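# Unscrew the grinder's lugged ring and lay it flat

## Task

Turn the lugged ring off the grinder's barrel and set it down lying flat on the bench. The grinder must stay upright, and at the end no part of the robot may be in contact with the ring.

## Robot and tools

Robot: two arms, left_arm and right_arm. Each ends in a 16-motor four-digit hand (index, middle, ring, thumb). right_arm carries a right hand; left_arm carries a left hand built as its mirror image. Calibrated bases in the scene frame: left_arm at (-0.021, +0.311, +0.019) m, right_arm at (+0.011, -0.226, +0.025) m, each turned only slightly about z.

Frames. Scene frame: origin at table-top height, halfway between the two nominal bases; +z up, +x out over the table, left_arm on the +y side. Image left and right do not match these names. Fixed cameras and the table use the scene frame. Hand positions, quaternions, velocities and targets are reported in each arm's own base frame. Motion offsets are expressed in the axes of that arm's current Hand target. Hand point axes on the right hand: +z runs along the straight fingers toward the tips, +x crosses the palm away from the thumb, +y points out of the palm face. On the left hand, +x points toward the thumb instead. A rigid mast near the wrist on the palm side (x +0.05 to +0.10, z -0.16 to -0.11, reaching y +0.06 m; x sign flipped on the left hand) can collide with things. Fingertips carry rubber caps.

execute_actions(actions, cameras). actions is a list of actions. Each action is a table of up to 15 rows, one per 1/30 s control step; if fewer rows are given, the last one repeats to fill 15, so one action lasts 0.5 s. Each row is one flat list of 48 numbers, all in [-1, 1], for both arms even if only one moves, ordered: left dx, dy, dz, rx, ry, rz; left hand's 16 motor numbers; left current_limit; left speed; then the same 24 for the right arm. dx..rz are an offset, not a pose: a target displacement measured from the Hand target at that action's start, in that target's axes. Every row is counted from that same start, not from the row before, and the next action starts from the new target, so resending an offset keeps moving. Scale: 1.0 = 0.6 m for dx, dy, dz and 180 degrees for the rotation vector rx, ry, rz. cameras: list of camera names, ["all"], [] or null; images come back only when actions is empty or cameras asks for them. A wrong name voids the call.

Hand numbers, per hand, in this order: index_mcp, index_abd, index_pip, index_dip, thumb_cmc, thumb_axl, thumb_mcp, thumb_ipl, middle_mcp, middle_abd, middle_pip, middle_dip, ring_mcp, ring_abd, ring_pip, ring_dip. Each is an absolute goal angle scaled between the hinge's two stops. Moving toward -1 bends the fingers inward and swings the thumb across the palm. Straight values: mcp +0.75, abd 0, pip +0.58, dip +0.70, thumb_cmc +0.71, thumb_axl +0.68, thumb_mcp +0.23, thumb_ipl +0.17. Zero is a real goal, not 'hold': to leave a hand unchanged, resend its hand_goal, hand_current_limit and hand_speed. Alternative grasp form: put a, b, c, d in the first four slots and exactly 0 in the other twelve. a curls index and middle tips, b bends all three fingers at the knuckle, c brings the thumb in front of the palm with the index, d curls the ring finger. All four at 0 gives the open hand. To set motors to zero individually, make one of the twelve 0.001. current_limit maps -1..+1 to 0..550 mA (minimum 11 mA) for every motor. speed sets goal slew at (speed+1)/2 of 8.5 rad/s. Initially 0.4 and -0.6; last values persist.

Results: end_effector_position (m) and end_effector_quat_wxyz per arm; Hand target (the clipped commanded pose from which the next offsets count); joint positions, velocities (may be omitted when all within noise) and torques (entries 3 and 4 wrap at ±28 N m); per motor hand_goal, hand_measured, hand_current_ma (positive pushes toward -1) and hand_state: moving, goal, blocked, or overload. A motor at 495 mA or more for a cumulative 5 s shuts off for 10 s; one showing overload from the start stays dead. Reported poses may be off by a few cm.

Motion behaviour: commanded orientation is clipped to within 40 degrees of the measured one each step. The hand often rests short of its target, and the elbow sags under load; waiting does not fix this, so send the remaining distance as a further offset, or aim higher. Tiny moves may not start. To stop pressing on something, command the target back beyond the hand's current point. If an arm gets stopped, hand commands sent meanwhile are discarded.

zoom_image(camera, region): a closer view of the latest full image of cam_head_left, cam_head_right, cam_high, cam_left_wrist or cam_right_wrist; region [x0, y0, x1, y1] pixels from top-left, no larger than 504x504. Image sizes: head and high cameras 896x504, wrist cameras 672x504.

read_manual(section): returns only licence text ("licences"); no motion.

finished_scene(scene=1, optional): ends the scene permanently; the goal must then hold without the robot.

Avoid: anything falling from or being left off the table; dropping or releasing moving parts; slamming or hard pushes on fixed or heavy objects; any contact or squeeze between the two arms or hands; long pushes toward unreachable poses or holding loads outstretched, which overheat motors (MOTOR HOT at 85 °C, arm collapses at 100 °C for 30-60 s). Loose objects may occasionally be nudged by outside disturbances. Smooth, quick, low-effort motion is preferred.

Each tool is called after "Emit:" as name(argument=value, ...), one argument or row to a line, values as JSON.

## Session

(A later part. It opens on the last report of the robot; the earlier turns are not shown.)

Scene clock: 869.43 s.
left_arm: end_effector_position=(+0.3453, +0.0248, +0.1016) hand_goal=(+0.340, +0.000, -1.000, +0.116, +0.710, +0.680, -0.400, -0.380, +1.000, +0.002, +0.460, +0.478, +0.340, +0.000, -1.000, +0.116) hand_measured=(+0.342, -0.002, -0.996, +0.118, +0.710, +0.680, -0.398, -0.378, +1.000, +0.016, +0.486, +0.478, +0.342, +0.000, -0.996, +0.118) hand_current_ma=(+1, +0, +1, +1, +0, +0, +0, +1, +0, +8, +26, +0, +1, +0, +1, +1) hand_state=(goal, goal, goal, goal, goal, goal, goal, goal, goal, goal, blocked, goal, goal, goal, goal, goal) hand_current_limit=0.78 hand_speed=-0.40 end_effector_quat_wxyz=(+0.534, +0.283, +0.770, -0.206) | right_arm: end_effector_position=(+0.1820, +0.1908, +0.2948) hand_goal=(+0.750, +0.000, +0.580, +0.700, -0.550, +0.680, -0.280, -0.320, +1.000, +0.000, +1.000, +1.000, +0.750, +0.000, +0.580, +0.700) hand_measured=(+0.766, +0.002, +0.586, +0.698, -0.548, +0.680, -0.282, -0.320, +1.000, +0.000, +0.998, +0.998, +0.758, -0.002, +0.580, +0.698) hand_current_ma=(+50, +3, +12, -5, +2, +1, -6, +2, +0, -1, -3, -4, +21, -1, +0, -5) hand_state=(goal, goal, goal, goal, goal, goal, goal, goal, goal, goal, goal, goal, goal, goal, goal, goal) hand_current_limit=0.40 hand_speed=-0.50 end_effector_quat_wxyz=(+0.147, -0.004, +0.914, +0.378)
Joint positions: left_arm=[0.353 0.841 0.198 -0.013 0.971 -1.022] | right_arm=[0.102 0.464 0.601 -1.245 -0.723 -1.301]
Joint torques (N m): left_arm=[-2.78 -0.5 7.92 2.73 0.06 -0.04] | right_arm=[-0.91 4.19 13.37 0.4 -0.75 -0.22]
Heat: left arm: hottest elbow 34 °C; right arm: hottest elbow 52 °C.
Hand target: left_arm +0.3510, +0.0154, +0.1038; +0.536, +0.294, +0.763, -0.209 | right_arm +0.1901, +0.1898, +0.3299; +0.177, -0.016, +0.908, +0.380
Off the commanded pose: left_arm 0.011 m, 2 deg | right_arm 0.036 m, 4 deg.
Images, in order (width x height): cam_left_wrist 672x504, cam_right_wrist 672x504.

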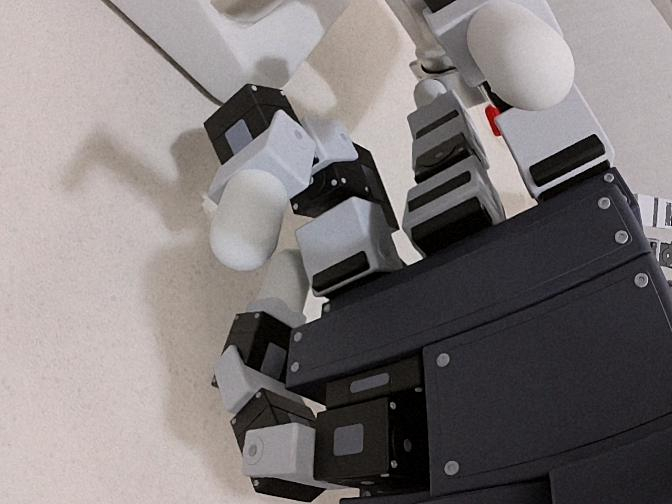

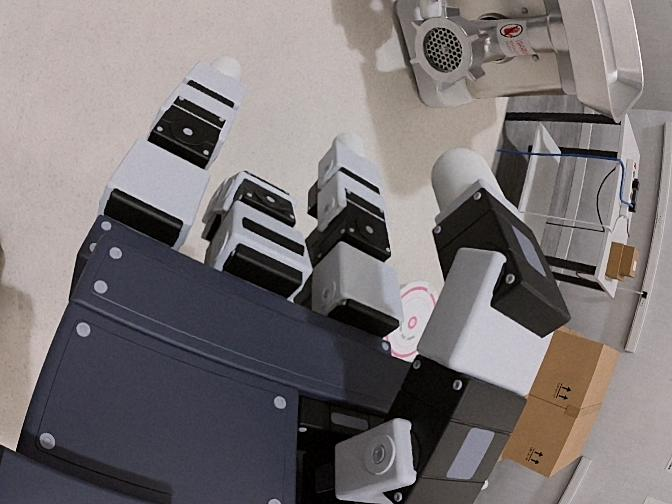

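Emit:
execute_actions(
  actions=[
    [[0.0133,-0.005,0.005,0,0,0,0.34,0,-1,0.116,0.71,0.68,-0.4,-0.38,1,0.001,0.46,0.478,0.34,0,-1,0.116,0.78,-0.4,0,0,0,0,0,0,0.75,0,0.58,0.7,-0.55,0.68,-0.28,-0.32,1,0,1,1,0.75,0,0.58,0.7,0.4,-0.5]],
  ],
  cameras=["cam_right_wrist","cam_left_wrist"],
)

Emit:
zoom_image(
  camera="cam_right_wrist",
  region=[380, 0, 540, 120],
)

Emit:
zoom_image(
  camera="cam_left_wrist",
  region=[350, 0, 510, 110],
)

Scene clock: 872.60 s.
left_arm: end_effector_position=(+0.3444, +0.0246, +0.1008) hand_goal=(+0.340, +0.000, -1.000, +0.116, +0.710, +0.680, -0.400, -0.380, +1.000, +0.002, +0.460, +0.478, +0.340, +0.000, -1.000, +0.116) hand_measured=(+0.342, -0.002, -0.996, +0.118, +0.710, +0.680, -0.398, -0.378, +1.000, +0.010, +0.488, +0.478, +0.342, +0.000, -0.996, +0.118) hand_current_ma=(+1, +0, +1, +1, +0, +0, +0, +1, +0, +4, +29, +0, +1, +0, +1, +1) hand_state=(goal, goal, goal, goal, goal, goal, goal, goal, goal, goal, blocked, goal, goal, goal, goal, goal) hand_current_limit=0.78 hand_speed=-0.40 end_effector_quat_wxyz=(+0.543, +0.284, +0.764, -0.201) | right_arm: end_effector_position=(+0.1820, +0.1908, +0.2948) hand_goal=(+0.750, +0.000, +0.580, +0.700, -0.550, +0.680, -0.280, -0.320, +1.000, +0.000, +1.000, +1.000, +0.750, +0.000, +0.580, +0.700) hand_measured=(+0.766, +0.002, +0.586, +0.698, -0.548, +0.680, -0.282, -0.320, +1.000, +0.000, +0.998, +0.998, +0.758, -0.002, +0.580, +0.698) hand_current_ma=(+50, +3, +12, -5, +2, +1, -6, +2, +0, -1, -3, -4, +21, -1, +0, -5) hand_state=(goal, goal, goal, goal, goal, goal, goal, goal, goal, goal, goal, goal, goal, goal, goal, goal) hand_current_limit=0.40 hand_speed=-0.50 end_effector_quat_wxyz=(+0.147, -0.004, +0.914, +0.378)
Joint positions: left_arm=[0.353 0.844 0.178 0.041 0.971 -1.033] | right_arm=[0.102 0.464 0.601 -1.245 -0.723 -1.301]
Joint torques (N m): left_arm=[-4.01 0.67 7.72 2.47 0.04 0.02] | right_arm=[-0.91 4.07 13.34 0.39 -0.74 -0.22]
Heat: left arm: hottest elbow 34 °C; right arm: hottest elbow 52 °C.
Hand target: left_arm +0.3491, +0.0131, +0.0953; +0.536, +0.294, +0.763, -0.209 | right_arm +0.1901, +0.1898, +0.3299; +0.177, -0.016, +0.908, +0.380
Off the commanded pose: left_arm 0.014 m, 2 deg | right_arm 0.036 m, 4 deg.
Images, in order (width x height): cam_left_wrist 672x504, cam_right_wrist 672x504.

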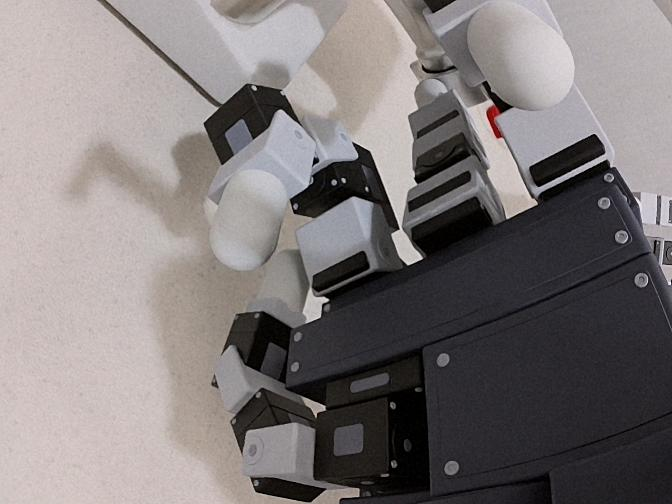

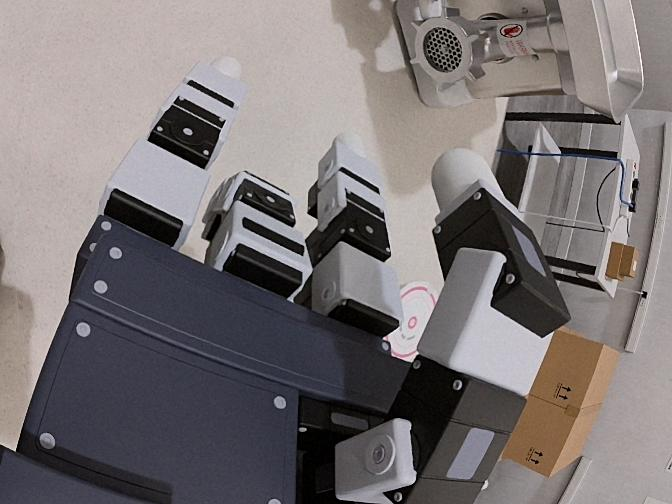

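Scaled by 3.150 from the camera's 672x504 image, which has a finer 960x720 frame.

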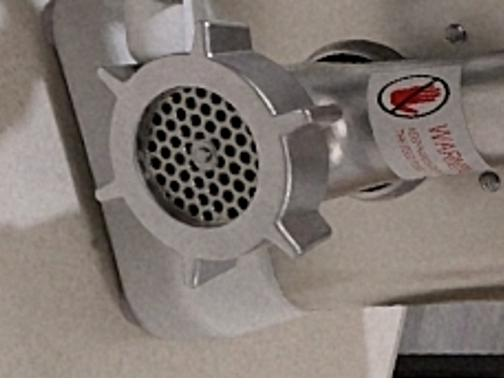

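Scaled by 3.150 from the camera's 672x504 image, which has a finer 960x720 frame.

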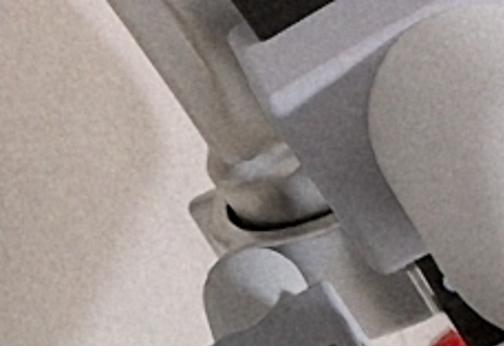

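Emit:
execute_actions(
  actions=[
    [[0.005,0,-0.03,0,0,0,0.34,0,-1,0.116,0.71,0.68,-0.4,-0.38,1,0.001,0.46,0.478,0.34,0,-1,0.116,0.78,-0.4,0,0,0,0,0,0,0.75,0,0.58,0.7,-0.55,0.68,-0.28,-0.32,1,0,1,1,0.75,0,0.58,0.7,0.4,-0.5]],
    [[0.005,0,0.025,0,0,0,0.34,0,-1,0.116,0.71,0.68,-0.4,-0.38,1,0.001,0.46,0.478,0.34,0,-1,0.116,0.78,-0.4,0,0,0,0,0,0,0.75,0,0.58,0.7,-0.55,0.68,-0.28,-0.32,1,0,1,1,0.75,0,0.58,0.7,0.4,-0.5]],
  ],
  cameras=["cam_right_wrist","cam_left_wrist"],
)

Emit:
zoom_image(
  camera="cam_right_wrist",
  region=[380, 0, 540, 120],
)

Emit:
zoom_image(
  camera="cam_left_wrist",
  region=[350, 0, 510, 110],
)

Scene clock: 876.77 s.
left_arm: end_effector_position=(+0.3414, +0.0224, +0.0854) hand_goal=(+0.340, +0.000, -1.000, +0.116, +0.710, +0.680, -0.400, -0.380, +1.000, +0.002, +0.460, +0.478, +0.340, +0.000, -1.000, +0.116) hand_measured=(+0.342, -0.002, -0.996, +0.118, +0.710, +0.680, -0.398, -0.378, +0.998, +0.014, +0.458, +0.476, +0.342, +0.000, -0.996, +0.118) hand_current_ma=(+1, +0, +1, +1, +0, +0, +0, +1, +0, +6, +0, -1, +1, +0, +1, +1) hand_state=(goal, goal, goal, goal, goal, goal, goal, goal, goal, goal, goal, goal, goal, goal, goal, goal) hand_current_limit=0.78 hand_speed=-0.40 end_effector_quat_wxyz=(+0.530, +0.285, +0.771, -0.208) | right_arm: end_effector_position=(+0.1820, +0.1908, +0.2948) hand_goal=(+0.750, +0.000, +0.580, +0.700, -0.550, +0.680, -0.280, -0.320, +1.000, +0.000, +1.000, +1.000, +0.750, +0.000, +0.580, +0.700) hand_measured=(+0.766, +0.002, +0.586, +0.698, -0.548, +0.680, -0.282, -0.320, +1.000, +0.000, +0.998, +0.998, +0.758, -0.002, +0.580, +0.698) hand_current_ma=(+50, +3, +12, -5, +2, +1, -6, +2, +0, -1, -3, -4, +21, -1, +0, -5) hand_state=(goal, goal, goal, goal, goal, goal, goal, goal, goal, goal, goal, goal, goal, goal, goal, goal) hand_current_limit=0.40 hand_speed=-0.50 end_effector_quat_wxyz=(+0.147, -0.004, +0.914, +0.378)
Joint positions: left_arm=[0.35 0.889 0.169 0.047 0.969 -1.01] | right_arm=[0.102 0.464 0.601 -1.245 -0.723 -1.301]
Joint torques (N m): left_arm=[-1.67 -1.38 7.56 2.56 0.52 0.01] | right_arm=[-0.91 4.07 13.34 0.42 -0.74 -0.22]
Heat: left arm: hottest elbow 34 °C; right arm: hottest elbow 52 °C.
Hand target: left_arm +0.3455, +0.0163, +0.0907; +0.536, +0.294, +0.763, -0.209 | right_arm +0.1901, +0.1898, +0.3299; +0.177, -0.016, +0.908, +0.380
Off the commanded pose: left_arm 0.009 m, 2 deg | right_arm 0.036 m, 4 deg.
Images, in order (width x height): cam_left_wrist 672x504, cam_right_wrist 672x504.

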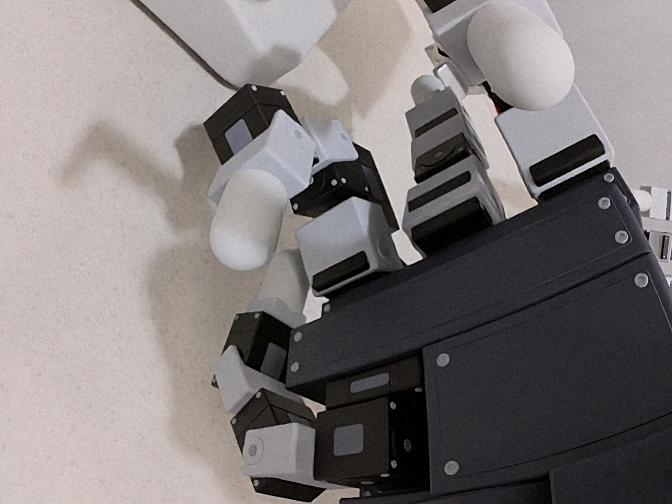

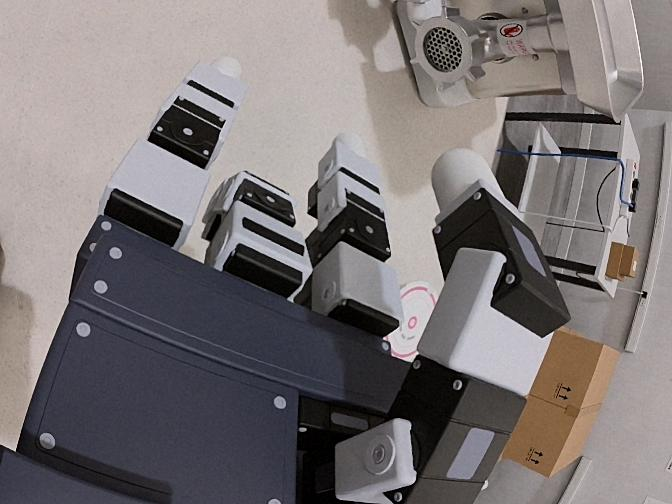

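Scaled by 3.150 from the camera's 672x504 image, which has a finer 960x720 frame.

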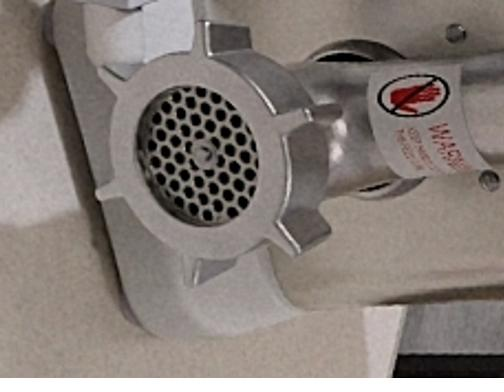

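Scaled by 3.150 from the camera's 672x504 image, which has a finer 960x720 frame.

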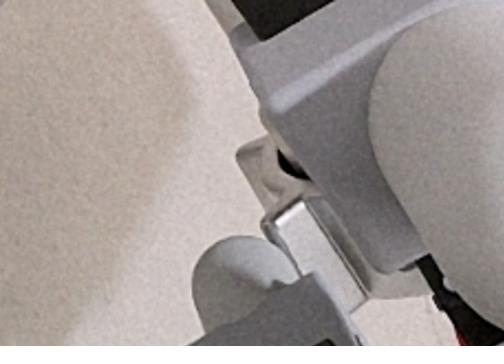

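Emit:
execute_actions(
  actions=[
    [[-0.04,0.0024,-0.0463,0,0,0,0.34,0,-1,0.116,0.71,0.68,-0.4,-0.38,1,0.001,0.46,0.478,0.34,0,-1,0.116,0.78,-0.4,0,0,0,0,0,0,0.75,0,0.58,0.7,-0.55,0.68,-0.28,-0.32,1,0,1,1,0.75,0,0.58,0.7,0.4,-0.5]],
    [[-0.04,0.0024,-0.0463,0,0,0,0.34,0,-1,0.116,0.71,0.68,-0.4,-0.38,1,0.001,0.46,0.478,0.34,0,-1,0.116,0.78,-0.4,0,0,0,0,0,0,0.75,0,0.58,0.7,-0.55,0.68,-0.28,-0.32,1,0,1,1,0.75,0,0.58,0.7,0.4,-0.5]],
    [[0.045,0,0.054,0,0,0,0.34,0,-1,0.116,0.71,0.68,-0.4,-0.38,1,0.001,0.46,0.478,0.34,0,-1,0.116,0.78,-0.4,0,0,0,0,0,0,0.75,0,0.58,0.7,-0.55,0.68,-0.28,-0.32,1,0,1,1,0.75,0,0.58,0.7,0.4,-0.5]],
  ],
  cameras=["cam_right_wrist","cam_left_wrist"],
)

Emit:
zoom_image(
  camera="cam_right_wrist",
  region=[380, 0, 540, 120],
)

Emit:
zoom_image(
  camera="cam_left_wrist",
  region=[350, 0, 510, 110],
)

Scene clock: 883.27 s.
left_arm: end_effector_position=(+0.3340, +0.0304, +0.1163) hand_goal=(+0.340, +0.000, -1.000, +0.116, +0.710, +0.680, -0.400, -0.380, +1.000, +0.002, +0.460, +0.478, +0.340, +0.000, -1.000, +0.116) hand_measured=(+0.342, -0.002, -0.996, +0.118, +0.710, +0.680, -0.398, -0.378, +0.996, +0.014, +0.458, +0.476, +0.342, +0.000, -0.996, +0.118) hand_current_ma=(+1, +0, +1, +1, +0, +0, +0, +1, -1, +6, -1, -1, +1, +0, +1, +1) hand_state=(goal, goal, goal, goal, goal, goal, goal, goal, goal, goal, goal, goal, goal, goal, goal, goal) hand_current_limit=0.78 hand_speed=-0.40 end_effector_quat_wxyz=(+0.531, +0.291, +0.767, -0.211) | right_arm: end_effector_position=(+0.1820, +0.1908, +0.2948) hand_goal=(+0.750, +0.000, +0.580, +0.700, -0.550, +0.680, -0.280, -0.320, +1.000, +0.000, +1.000, +1.000, +0.750, +0.000, +0.580, +0.700) hand_measured=(+0.766, +0.002, +0.586, +0.698, -0.548, +0.680, -0.282, -0.320, +1.000, +0.000, +0.998, +0.998, +0.758, -0.002, +0.580, +0.698) hand_current_ma=(+50, +3, +12, -5, +2, +1, -6, +2, +0, -1, -3, -4, +21, -1, +0, -5) hand_state=(goal, goal, goal, goal, goal, goal, goal, goal, goal, goal, goal, goal, goal, goal, goal, goal) hand_current_limit=0.40 hand_speed=-0.50 end_effector_quat_wxyz=(+0.147, -0.004, +0.914, +0.378)
Joint positions: left_arm=[0.42 0.755 0.234 -0.226 1.037 -0.913] | right_arm=[0.102 0.464 0.601 -1.245 -0.723 -1.301]
Joint torques (N m): left_arm=[-1.38 -0.91 8.08 2.43 0.52 -0.01] | right_arm=[-0.97 4.13 13.35 0.4 -0.75 -0.23]
Heat: left arm: hottest elbow 34 °C; right arm: hottest elbow 52 °C.
Hand target: left_arm +0.3366, +0.0284, +0.1183; +0.536, +0.294, +0.763, -0.209 | right_arm +0.1901, +0.1898, +0.3299; +0.177, -0.016, +0.908, +0.380
Off the commanded pose: left_arm 0.004 m, 1 deg | right_arm 0.036 m, 4 deg.
Images, in order (width x height): cam_left_wrist 672x504, cam_right_wrist 672x504.

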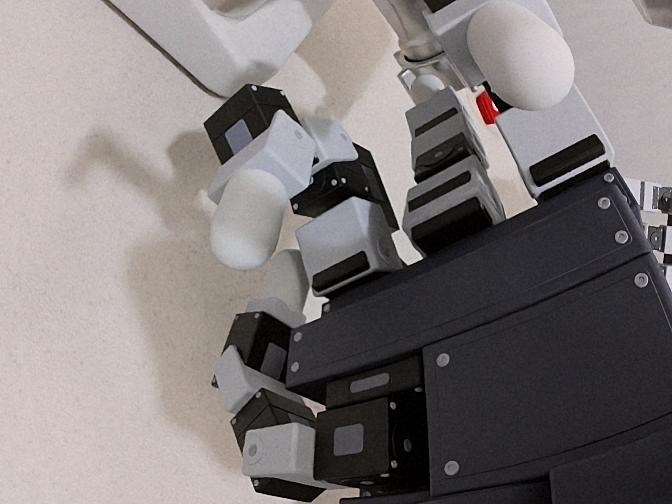

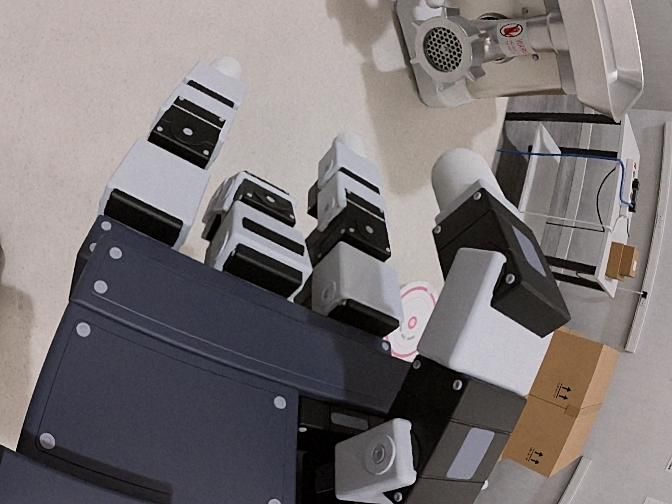

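Scaled by 3.150 from the camera's 672x504 image, which has a finer 960x720 frame.

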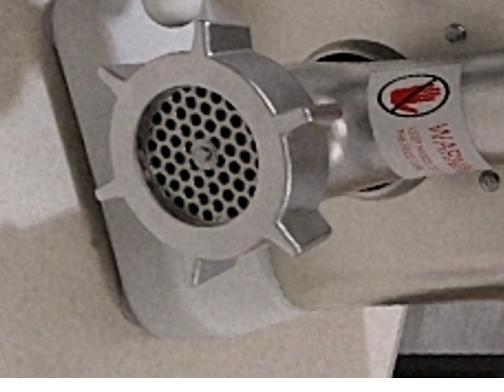

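Scaled by 3.150 from the camera's 672x504 image, which has a finer 960x720 frame.

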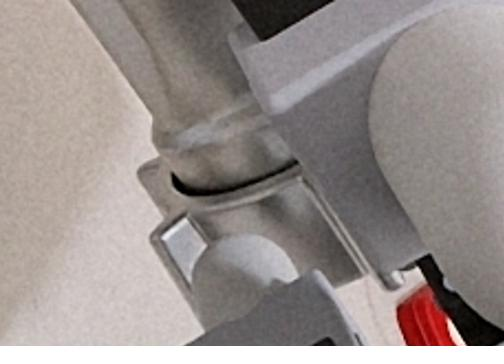

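Emit:
execute_actions(
  actions=[
    [[0.0258,0.001,0.032,0,0,0,0.34,0,-1,0.116,0.71,0.68,-0.4,-0.38,1,0.001,0.46,0.478,0.34,0,-1,0.116,0.78,-0.4,0,0,0,0,0,0,0.75,0,0.58,0.7,-0.55,0.68,-0.28,-0.32,1,0,1,1,0.75,0,0.58,0.7,0.4,-0.5]],
  ],
  cameras=["cam_right_wrist","cam_left_wrist"],
)

Emit:
zoom_image(
  camera="cam_right_wrist",
  region=[380, 0, 540, 120],
)

Emit:
zoom_image(
  camera="cam_left_wrist",
  region=[350, 0, 510, 110],
)

Scene clock: 888.27 s.
left_arm: end_effector_position=(+0.3417, +0.0259, +0.0915) hand_goal=(+0.340, +0.000, -1.000, +0.116, +0.710, +0.680, -0.400, -0.380, +1.000, +0.002, +0.460, +0.478, +0.340, +0.000, -1.000, +0.116) hand_measured=(+0.342, -0.002, -0.996, +0.118, +0.710, +0.680, -0.398, -0.378, +1.000, +0.018, +0.460, +0.476, +0.342, +0.000, -0.996, +0.118) hand_current_ma=(+1, +0, +1, +1, +0, +0, +0, +1, +0, +10, +0, +0, +1, +0, +1, +1) hand_state=(goal, goal, goal, goal, goal, goal, goal, goal, goal, goal, goal, goal, goal, goal, goal, goal) hand_current_limit=0.78 hand_speed=-0.40 end_effector_quat_wxyz=(+0.529, +0.285, +0.772, -0.209) | right_arm: end_effector_position=(+0.1820, +0.1908, +0.2948) hand_goal=(+0.750, +0.000, +0.580, +0.700, -0.550, +0.680, -0.280, -0.320, +1.000, +0.000, +1.000, +1.000, +0.750, +0.000, +0.580, +0.700) hand_measured=(+0.766, +0.002, +0.586, +0.698, -0.548, +0.680, -0.282, -0.320, +1.000, +0.000, +0.998, +0.998, +0.758, -0.002, +0.580, +0.698) hand_current_ma=(+50, +3, +12, -5, +2, +1, -6, +2, +0, -1, -3, -4, +21, -1, +0, -5) hand_state=(goal, goal, goal, goal, goal, goal, goal, goal, goal, goal, goal, goal, goal, goal, goal, goal) hand_current_limit=0.40 hand_speed=-0.50 end_effector_quat_wxyz=(+0.147, -0.004, +0.914, +0.378)
Joint positions: left_arm=[0.368 0.869 0.188 -0.011 0.984 -0.988] | right_arm=[0.102 0.464 0.601 -1.245 -0.723 -1.301]
Joint torques (N m): left_arm=[-2.08 -1.9 7.83 2.55 0.56 0] | right_arm=[-0.79 4.13 13.37 0.39 -0.74 -0.24]
Heat: left arm: hottest elbow 34 °C; right arm: hottest elbow 52 °C.
Hand target: left_arm +0.3465, +0.0202, +0.0972; +0.536, +0.294, +0.763, -0.209 | right_arm +0.1901, +0.1898, +0.3299; +0.177, -0.016, +0.908, +0.380
Off the commanded pose: left_arm 0.009 m, 2 deg | right_arm 0.036 m, 4 deg.
Images, in order (width x height): cam_left_wrist 672x504, cam_right_wrist 672x504.

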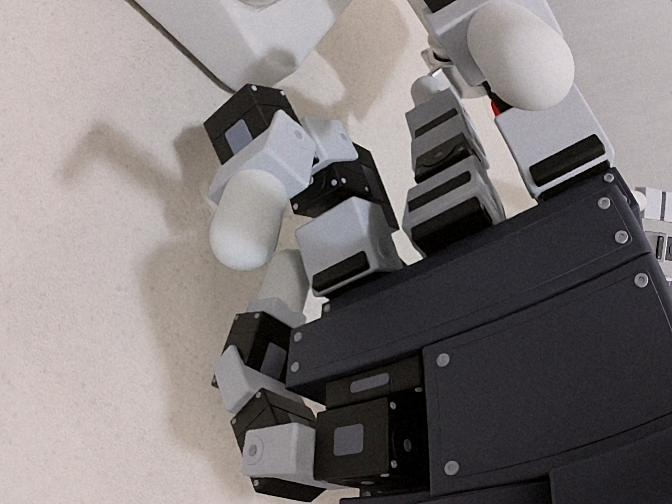

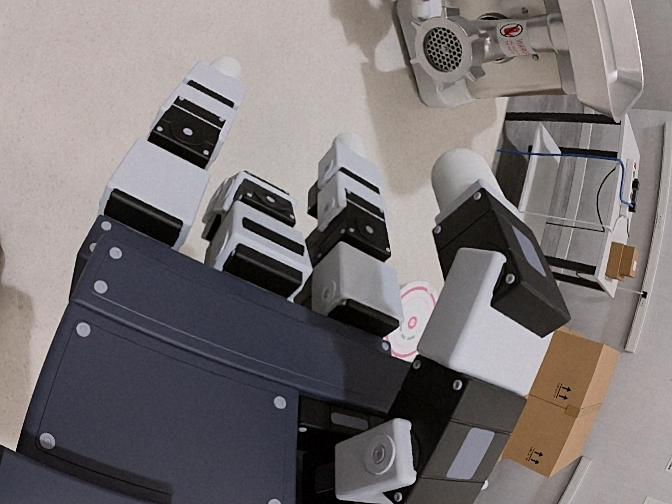

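Scaled by 3.150 from the camera's 672x504 image, which has a finer 960x720 frame.

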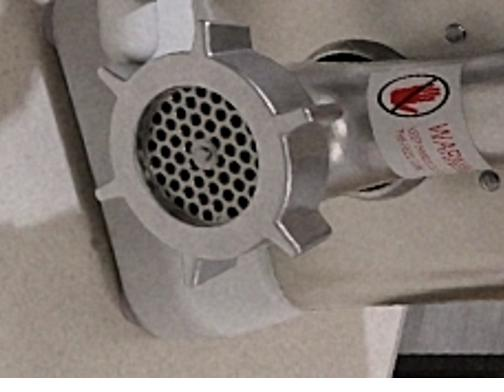

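Scaled by 3.150 from the camera's 672x504 image, which has a finer 960x720 frame.

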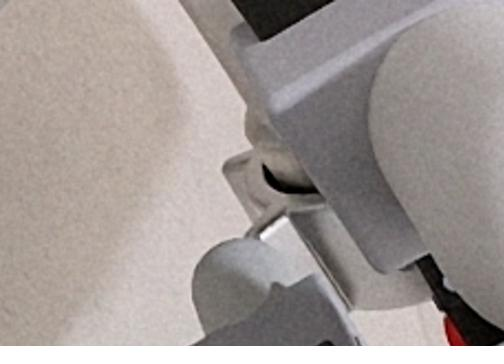

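Emit:
execute_actions(
  actions=[
    [[-0.006,0,0.0135,0,0,0,0.34,0,-1,0.116,0.71,0.68,-0.4,-0.38,1,0.001,0.46,0.478,0.34,0,-1,0.116,0.78,-0.4,0,0,0,0,0,0,0.75,0,0.58,0.7,-0.55,0.68,-0.28,-0.32,1,0,1,1,0.75,0,0.58,0.7,0.4,-0.5]],
  ],
  cameras=["cam_right_wrist","cam_left_wrist"],
)

Emit:
zoom_image(
  camera="cam_right_wrist",
  region=[380, 0, 540, 120],
)

Emit:
zoom_image(
  camera="cam_left_wrist",
  region=[350, 0, 510, 110],
)

Scene clock: 893.27 s.
left_arm: end_effector_position=(+0.3465, +0.0222, +0.0876) hand_goal=(+0.340, +0.000, -1.000, +0.116, +0.710, +0.680, -0.400, -0.380, +1.000, +0.002, +0.460, +0.478, +0.340, +0.000, -1.000, +0.116) hand_measured=(+0.342, -0.002, -0.996, +0.118, +0.710, +0.680, -0.398, -0.378, +0.994, +0.044, +0.456, +0.476, +0.342, +0.000, -0.996, +0.118) hand_current_ma=(+1, +0, +1, +1, +0, +0, +0, +1, -2, +47, -1, -1, +1, +0, +1, +1) hand_state=(goal, goal, goal, goal, goal, goal, goal, goal, goal, blocked, goal, goal, goal, goal, goal, goal) hand_current_limit=0.78 hand_speed=-0.40 end_effector_quat_wxyz=(+0.525, +0.281, +0.776, -0.207) | right_arm: end_effector_position=(+0.1820, +0.1908, +0.2948) hand_goal=(+0.750, +0.000, +0.580, +0.700, -0.550, +0.680, -0.280, -0.320, +1.000, +0.000, +1.000, +1.000, +0.750, +0.000, +0.580, +0.700) hand_measured=(+0.766, +0.002, +0.586, +0.698, -0.548, +0.680, -0.282, -0.320, +1.000, +0.000, +0.998, +0.998, +0.758, -0.002, +0.580, +0.698) hand_current_ma=(+50, +3, +12, -5, +2, +1, -6, +2, +0, -1, -3, -4, +21, -1, +0, -5) hand_state=(goal, goal, goal, goal, goal, goal, goal, goal, goal, goal, goal, goal, goal, goal, goal, goal) hand_current_limit=0.40 hand_speed=-0.50 end_effector_quat_wxyz=(+0.147, -0.004, +0.914, +0.378)
Joint positions: left_arm=[0.33 0.895 0.186 0.043 0.943 -1.033] | right_arm=[0.102 0.464 0.601 -1.245 -0.723 -1.301]
Joint torques (N m): left_arm=[-2.2 -2.14 8.09 3.02 0.79 -0.03] | right_arm=[-0.79 4.19 13.33 0.4 -0.74 -0.22]
Heat: left arm: hottest elbow 34 °C; right arm: hottest elbow 52 °C.
Hand target: left_arm +0.3530, +0.0142, +0.0979; +0.536, +0.294, +0.763, -0.209 | right_arm +0.1901, +0.1898, +0.3299; +0.177, -0.016, +0.908, +0.380
Off the commanded pose: left_arm 0.015 m, 2 deg | right_arm 0.036 m, 4 deg.
Images, in order (width x height): cam_left_wrist 672x504, cam_right_wrist 672x504.

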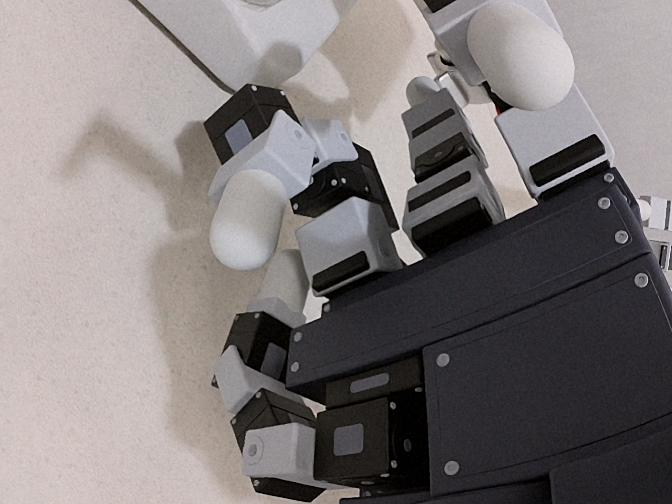

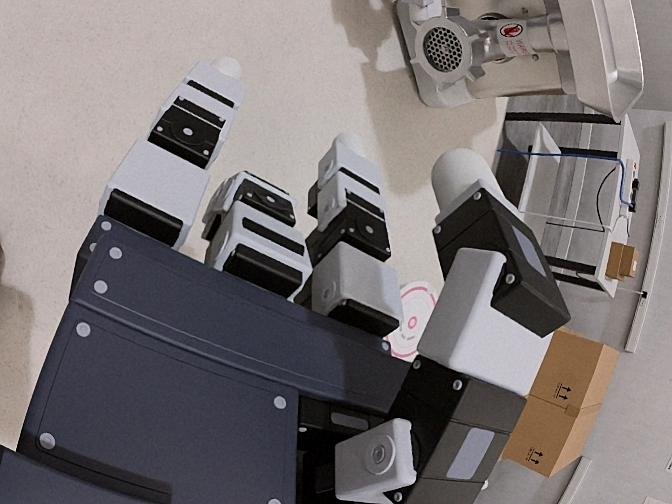

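Scaled by 3.150 from the camera's 672x504 image, which has a finer 960x720 frame.

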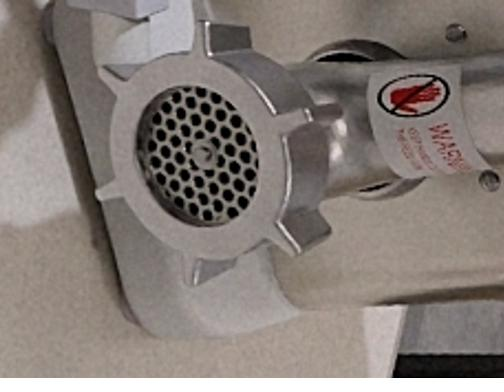

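Scaled by 3.150 from the camera's 672x504 image, which has a finer 960x720 frame.

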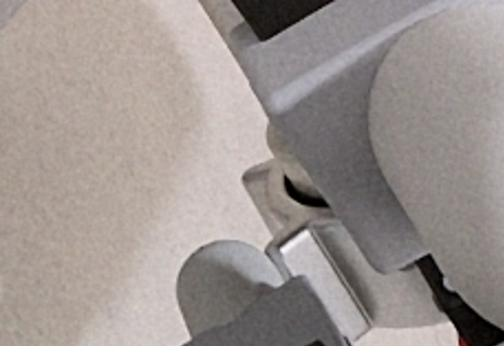

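Emit:
execute_actions(
  actions=[
    [[0,0,-0.0833,0,0,0,0.34,0,-1,0.116,0.71,0.68,-0.4,-0.38,1,0.001,0.46,0.478,0.34,0,-1,0.116,0.78,-0.4,0,0,0,0,0,0,0.75,0,0.58,0.7,-0.55,0.68,-0.28,-0.32,1,0,1,1,0.75,0,0.58,0.7,0.4,-0.5]],
    [[-0.0972,0.0053,-0.0497,0,0.0444,0,0.34,0,-1,0.116,0.71,0.68,-0.4,-0.38,1,0.001,0.46,0.478,0.34,0,-1,0.116,0.78,-0.4,0,0,0,0,0,0,0.75,0,0.58,0.7,-0.55,0.68,-0.28,-0.32,1,0,1,1,0.75,0,0.58,0.7,0.4,-0.5]],
    [[0.0267,0,0.0517,0,0,0,0.34,0,-1,0.116,0.71,0.68,-0.4,-0.38,1,0.001,0.46,0.478,0.34,0,-1,0.116,0.78,-0.4,0,0,0,0,0,0,0.75,0,0.58,0.7,-0.55,0.68,-0.28,-0.32,1,0,1,1,0.75,0,0.58,0.7,0.4,-0.5]],
    [[0.0105,0,0.0337,0,0,0,0.34,0,-1,0.116,0.71,0.68,-0.4,-0.38,1,0.001,0.46,0.478,0.34,0,-1,0.116,0.78,-0.4,0,0,0,0,0,0,0.75,0,0.58,0.7,-0.55,0.68,-0.28,-0.32,1,0,1,1,0.75,0,0.58,0.7,0.4,-0.5]],
  ],
  cameras=["cam_right_wrist","cam_left_wrist"],
)

Emit:
zoom_image(
  camera="cam_right_wrist",
  region=[380, 0, 540, 120],
)

Emit:
zoom_image(
  camera="cam_left_wrist",
  region=[350, 0, 510, 110],
)

Scene clock: 903.33 s.
left_arm: end_effector_position=(+0.3370, +0.0329, +0.1343) hand_goal=(+0.340, +0.000, -1.000, +0.116, +0.710, +0.680, -0.400, -0.380, +1.000, +0.002, +0.460, +0.478, +0.340, +0.000, -1.000, +0.116) hand_measured=(+0.342, -0.002, -0.996, +0.118, +0.710, +0.680, -0.398, -0.378, +0.996, +0.012, +0.458, +0.476, +0.342, +0.000, -0.996, +0.118) hand_current_ma=(+1, +0, +1, +1, +0, +0, +1, +1, -1, +5, -1, -1, +0, +0, +1, +1) hand_state=(goal, goal, goal, goal, goal, goal, goal, goal, goal, goal, goal, goal, goal, goal, goal, goal) hand_current_limit=0.78 hand_speed=-0.40 end_effector_quat_wxyz=(+0.477, +0.305, +0.802, -0.189) | right_arm: end_effector_position=(+0.1820, +0.1908, +0.2948) hand_goal=(+0.750, +0.000, +0.580, +0.700, -0.550, +0.680, -0.280, -0.320, +1.000, +0.000, +1.000, +1.000, +0.750, +0.000, +0.580, +0.700) hand_measured=(+0.766, +0.002, +0.586, +0.698, -0.548, +0.680, -0.282, -0.320, +1.000, +0.000, +0.998, +0.998, +0.758, -0.002, +0.580, +0.698) hand_current_ma=(+50, +3, +12, -5, +2, +1, -6, +2, +0, -1, -3, -4, +21, -1, +0, -5) hand_state=(goal, goal, goal, goal, goal, goal, goal, goal, goal, goal, goal, goal, goal, goal, goal, goal) hand_current_limit=0.40 hand_speed=-0.50 end_effector_quat_wxyz=(+0.147, -0.004, +0.914, +0.378)
Joint positions: left_arm=[0.362 0.726 0.355 -0.5 0.905 -0.833] | right_arm=[0.102 0.464 0.601 -1.245 -0.723 -1.301]
Joint torques (N m): left_arm=[-1.26 -1.67 8.65 2.28 0.5 -0.06] | right_arm=[-0.85 4.13 13.33 0.36 -0.74 -0.23]
Heat: left arm: hottest elbow 34 °C; right arm: hottest elbow 52 °C.
Hand target: left_arm +0.3402, +0.0304, +0.1361; +0.481, +0.308, +0.799, -0.188 | right_arm +0.1901, +0.1898, +0.3299; +0.177, -0.016, +0.908, +0.380
Off the commanded pose: left_arm 0.004 m, 1 deg | right_arm 0.036 m, 4 deg.
Images, in order (width x height): cam_left_wrist 672x504, cam_right_wrist 672x504.

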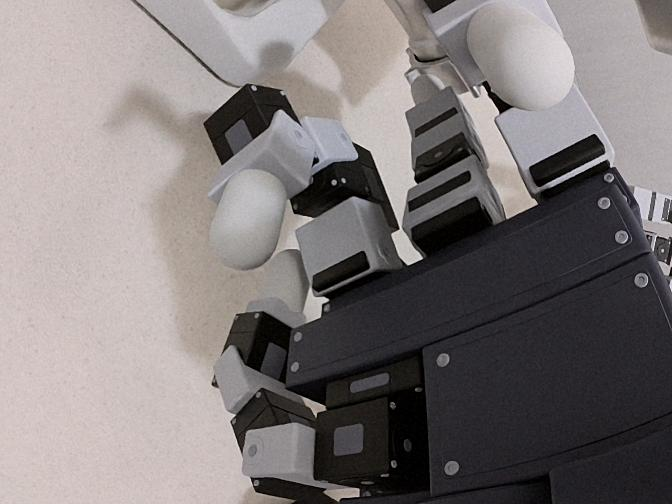

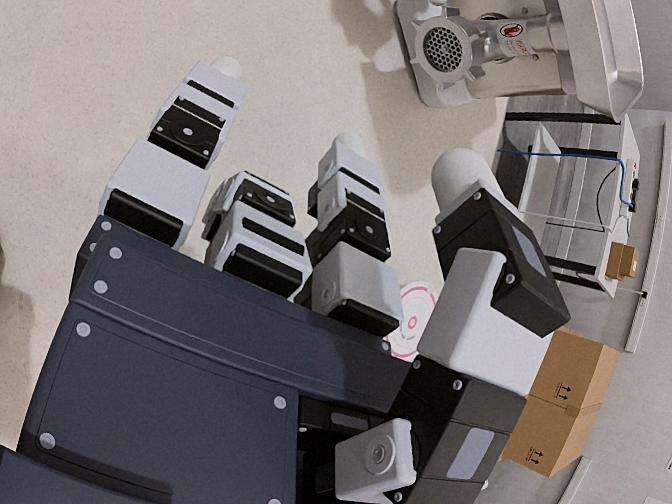

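Scaled by 3.150 from the camera's 672x504 image, which has a finer 960x720 frame.

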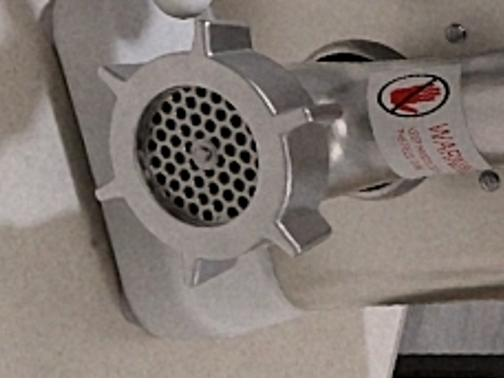

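Scaled by 3.150 from the camera's 672x504 image, which has a finer 960x720 frame.

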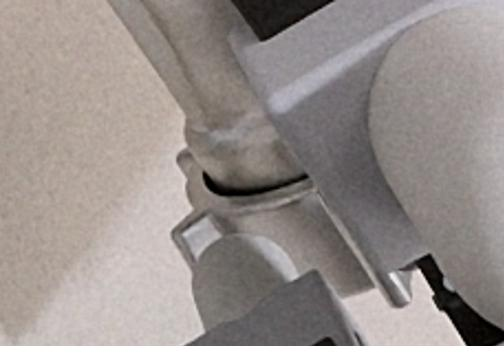

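Emit:
execute_actions(
  actions=[
    [[0.0105,0,0.0343,0,0,0,0.34,0,-1,0.116,0.71,0.68,-0.4,-0.38,1,0.001,0.46,0.478,0.34,0,-1,0.116,0.78,-0.4,0,0,0,0,0,0,0.75,0,0.58,0.7,-0.55,0.68,-0.28,-0.32,1,0,1,1,0.75,0,0.58,0.7,0.4,-0.5]],
  ],
  cameras=["cam_right_wrist","cam_left_wrist"],
)

Emit:
zoom_image(
  camera="cam_right_wrist",
  region=[380, 0, 540, 120],
)

Emit:
zoom_image(
  camera="cam_left_wrist",
  region=[350, 0, 510, 110],
)

Scene clock: 906.67 s.
left_arm: end_effector_position=(+0.3481, +0.0230, +0.1183) hand_goal=(+0.340, +0.000, -1.000, +0.116, +0.710, +0.680, -0.400, -0.380, +1.000, +0.002, +0.460, +0.478, +0.340, +0.000, -1.000, +0.116) hand_measured=(+0.342, -0.002, -0.996, +0.118, +0.710, +0.680, -0.398, -0.378, +0.996, +0.012, +0.458, +0.476, +0.342, +0.000, -0.996, +0.118) hand_current_ma=(+1, +0, +1, +1, +0, +0, +1, +1, -1, +5, -1, -1, +0, +0, +1, +1) hand_state=(goal, goal, goal, goal, goal, goal, goal, goal, goal, goal, goal, goal, goal, goal, goal, goal) hand_current_limit=0.78 hand_speed=-0.40 end_effector_quat_wxyz=(+0.476, +0.304, +0.803, -0.189) | right_arm: end_effector_position=(+0.1820, +0.1908, +0.2948) hand_goal=(+0.750, +0.000, +0.580, +0.700, -0.550, +0.680, -0.280, -0.320, +1.000, +0.000, +1.000, +1.000, +0.750, +0.000, +0.580, +0.700) hand_measured=(+0.766, +0.002, +0.586, +0.698, -0.548, +0.680, -0.282, -0.320, +1.000, +0.000, +0.998, +0.998, +0.758, -0.002, +0.580, +0.698) hand_current_ma=(+50, +3, +12, -5, +2, +1, -6, +2, +0, -1, -3, -4, +21, -1, +0, -5) hand_state=(goal, goal, goal, goal, goal, goal, goal, goal, goal, goal, goal, goal, goal, goal, goal, goal) hand_current_limit=0.40 hand_speed=-0.50 end_effector_quat_wxyz=(+0.147, -0.004, +0.914, +0.378)
Joint positions: left_arm=[0.293 0.786 0.323 -0.349 0.857 -0.915] | right_arm=[0.102 0.464 0.601 -1.245 -0.723 -1.301]
Joint torques (N m): left_arm=[-1.32 -1.44 8.38 2.28 0.53 -0.06] | right_arm=[-0.85 3.96 13.37 0.44 -0.74 -0.23]
Heat: left arm: hottest elbow 34 °C; right arm: hottest elbow 52 °C.
Hand target: left_arm +0.3514, +0.0201, +0.1209; +0.481, +0.308, +0.799, -0.188 | right_arm +0.1901, +0.1898, +0.3299; +0.177, -0.016, +0.908, +0.380
Off the commanded pose: left_arm 0.005 m, 1 deg | right_arm 0.036 m, 4 deg.
Images, in order (width x height): cam_left_wrist 672x504, cam_right_wrist 672x504.

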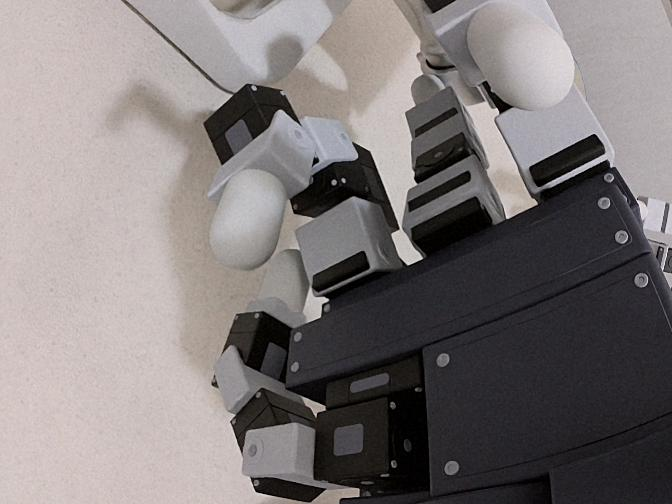

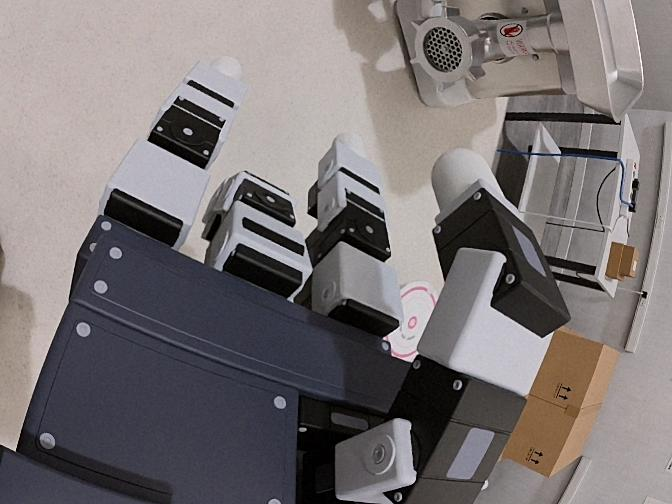

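Scaled by 3.150 from the camera's 672x504 image, which has a finer 960x720 frame.

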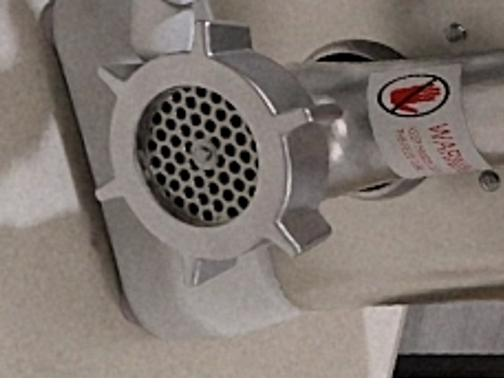

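Scaled by 3.150 from the camera's 672x504 image, which has a finer 960x720 frame.

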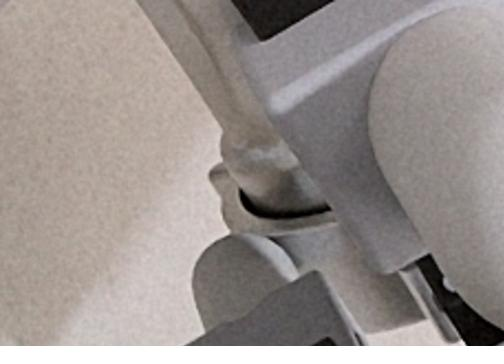

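Emit:
execute_actions(
  actions=[
    [[0.014,-0.013,0.024,0.008,0.005,-0.002,0.34,0,-1,0.116,0.71,0.68,-0.4,-0.38,1,0.001,0.46,0.478,0.34,0,-1,0.116,0.78,-0.4,0,0,0,0,0,0,0.75,0,0.58,0.7,-0.55,0.68,-0.28,-0.32,1,0,1,1,0.75,0,0.58,0.7,0.4,-0.5]],
  ],
  cameras=["cam_right_wrist","cam_left_wrist"],
)

Emit:
zoom_image(
  camera="cam_right_wrist",
  region=[380, 0, 540, 120],
)

Emit:
zoom_image(
  camera="cam_left_wrist",
  region=[350, 0, 510, 110],
)

Scene clock: 909.33 s.
left_arm: end_effector_position=(+0.3494, +0.0234, +0.1177) hand_goal=(+0.340, +0.000, -1.000, +0.116, +0.710, +0.680, -0.400, -0.380, +1.000, +0.002, +0.460, +0.478, +0.340, +0.000, -1.000, +0.116) hand_measured=(+0.342, -0.002, -0.996, +0.118, +0.710, +0.680, -0.398, -0.378, +1.000, +0.024, +0.474, +0.472, +0.342, +0.000, -0.996, +0.118) hand_current_ma=(+1, +0, +1, +1, +0, +0, +1, +1, +0, +17, +10, -2, +0, +0, +1, +1) hand_state=(goal, goal, goal, goal, goal, goal, goal, goal, goal, blocked, goal, goal, goal, goal, goal, goal) hand_current_limit=0.78 hand_speed=-0.40 end_effector_quat_wxyz=(+0.479, +0.302, +0.804, -0.183) | right_arm: end_effector_position=(+0.1820, +0.1908, +0.2948) hand_goal=(+0.750, +0.000, +0.580, +0.700, -0.550, +0.680, -0.280, -0.320, +1.000, +0.000, +1.000, +1.000, +0.750, +0.000, +0.580, +0.700) hand_measured=(+0.766, +0.002, +0.586, +0.698, -0.548, +0.680, -0.282, -0.320, +1.000, +0.000, +0.998, +0.998, +0.758, -0.002, +0.580, +0.698) hand_current_ma=(+50, +3, +12, -5, +2, +1, -6, +2, +0, -1, -3, -4, +21, -1, +0, -5) hand_state=(goal, goal, goal, goal, goal, goal, goal, goal, goal, goal, goal, goal, goal, goal, goal, goal) hand_current_limit=0.40 hand_speed=-0.50 end_effector_quat_wxyz=(+0.147, -0.004, +0.914, +0.378)
Joint positions: left_arm=[0.282 0.784 0.313 -0.316 0.839 -0.935] | right_arm=[0.102 0.464 0.601 -1.245 -0.723 -1.301]
Joint torques (N m): left_arm=[-4.07 0.67 7.65 2.69 0.38 -0.04] | right_arm=[-0.91 4.19 13.38 0.4 -0.74 -0.24]
Heat: left arm: hottest elbow 34 °C; right arm: hottest elbow 53 °C.
Hand target: left_arm +0.3526, +0.0083, +0.1068; +0.470, +0.313, +0.801, -0.197 | right_arm +0.1901, +0.1898, +0.3299; +0.177, -0.016, +0.908, +0.380
Off the commanded pose: left_arm 0.019 m, 2 deg | right_arm 0.036 m, 4 deg.
Images, in order (width x height): cam_left_wrist 672x504, cam_right_wrist 672x504.

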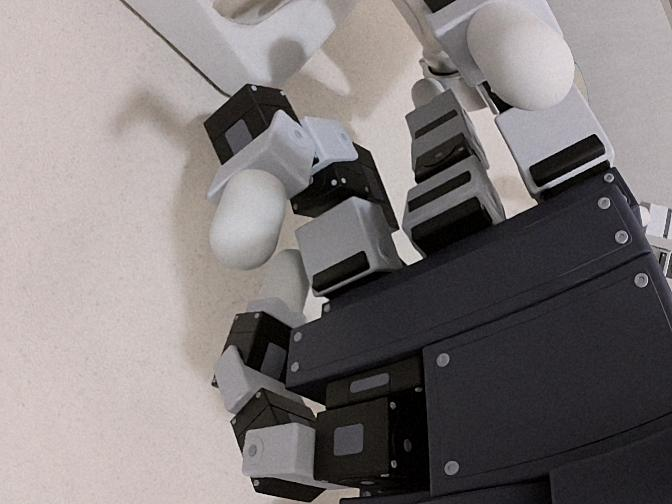

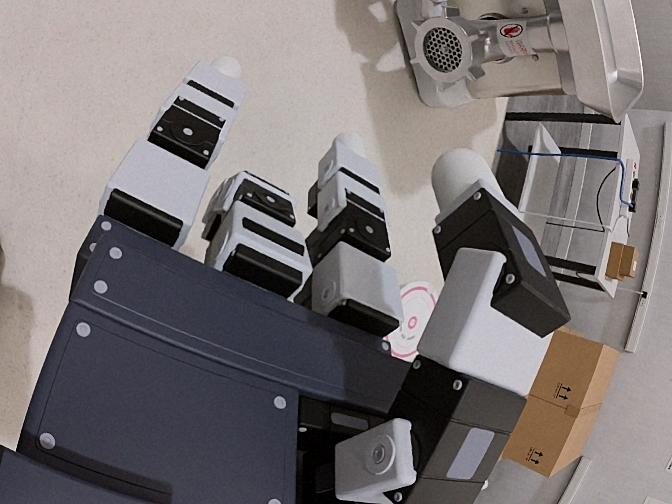

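Scaled by 3.150 from the camera's 672x504 image, which has a finer 960x720 frame.

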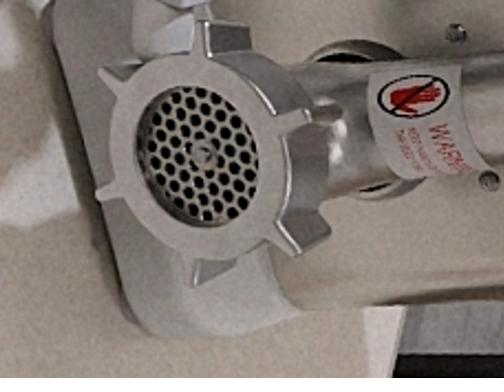

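Scaled by 3.150 from the camera's 672x504 image, which has a finer 960x720 frame.

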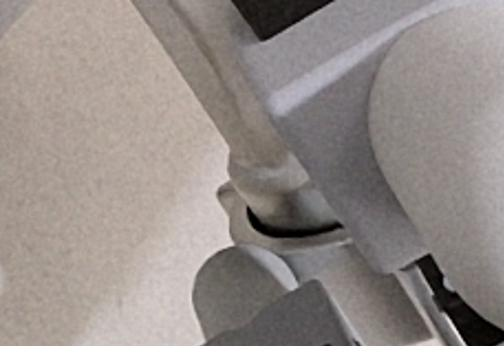

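Emit:
execute_actions(
  actions=[
    [[0.014,-0.014,0.024,0.008,0.005,-0.002,0.34,0,-1,0.116,0.71,0.68,-0.4,-0.38,1,0.001,0.46,0.478,0.34,0,-1,0.116,0.78,-0.4,0,0,0,0,0,0,0.75,0,0.58,0.7,-0.55,0.68,-0.28,-0.32,1,0,1,1,0.75,0,0.58,0.7,0.4,-0.5]],
  ],
  cameras=["cam_right_wrist"],
)

Emit:
zoom_image(
  camera="cam_right_wrist",
  region=[380, 0, 540, 120],
)

Scene clock: 911.77 s.
left_arm: end_effector_position=(+0.3475, -0.0018, +0.0870) hand_goal=(+0.340, +0.000, -1.000, +0.116, +0.710, +0.680, -0.400, -0.380, +1.000, +0.002, +0.460, +0.478, +0.340, +0.000, -1.000, +0.116) hand_measured=(+0.342, -0.002, -0.996, +0.118, +0.710, +0.680, -0.398, -0.378, +0.996, +0.012, +0.458, +0.476, +0.342, +0.000, -0.996, +0.118) hand_current_ma=(+1, +0, +1, +1, +0, +0, +1, +1, -2, +4, +0, +0, +0, +0, +1, +1) hand_state=(goal, goal, goal, goal, goal, goal, goal, goal, goal, goal, goal, goal, goal, goal, goal, goal) hand_current_limit=0.78 hand_speed=-0.40 end_effector_quat_wxyz=(+0.451, +0.314, +0.809, -0.209) | right_arm: end_effector_position=(+0.1820, +0.1908, +0.2948) hand_goal=(+0.750, +0.000, +0.580, +0.700, -0.550, +0.680, -0.280, -0.320, +1.000, +0.000, +1.000, +1.000, +0.750, +0.000, +0.580, +0.700) hand_measured=(+0.766, +0.002, +0.586, +0.698, -0.548, +0.680, -0.282, -0.320, +1.000, +0.000, +0.998, +0.998, +0.758, -0.002, +0.580, +0.698) hand_current_ma=(+50, +3, +12, -5, +2, +1, -6, +2, +0, -1, -3, -4, +21, -1, +0, -5) hand_state=(goal, goal, goal, goal, goal, goal, goal, goal, goal, goal, goal, goal, goal, goal, goal, goal) hand_current_limit=0.40 hand_speed=-0.50 end_effector_quat_wxyz=(+0.147, -0.004, +0.914, +0.378)
Joint positions: left_arm=[0.196 0.863 0.284 -0.249 0.813 -0.965] | right_arm=[0.102 0.464 0.601 -1.245 -0.723 -1.301]
Joint torques (N m): left_arm=[-1.61 -2.49 8.28 2.55 0.47 -0.06] | right_arm=[-0.85 4.19 13.41 0.39 -0.74 -0.23]
Heat: left arm: hottest elbow 34 °C; right arm: hottest elbow 53 °C.
Hand target: left_arm +0.3529, -0.0039, +0.0927; +0.459, +0.318, +0.803, -0.206 | right_arm +0.1901, +0.1898, +0.3299; +0.177, -0.016, +0.908, +0.380
Off the commanded pose: left_arm 0.008 m, 1 deg | right_arm 0.036 m, 4 deg.
Images, in order (width x height): cam_right_wrist 672x504.

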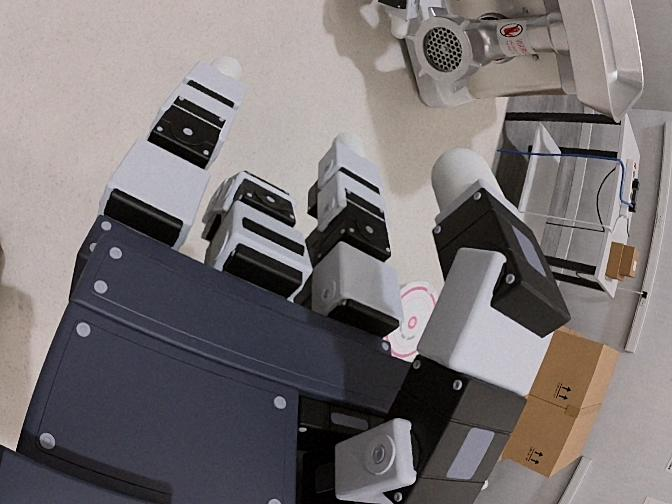

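Scaled by 3.150 from the camera's 672x504 image, which has a finer 960x720 frame.

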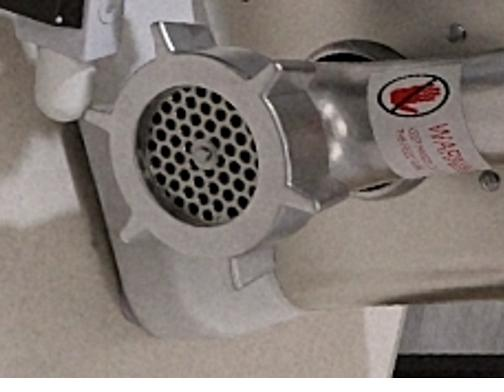

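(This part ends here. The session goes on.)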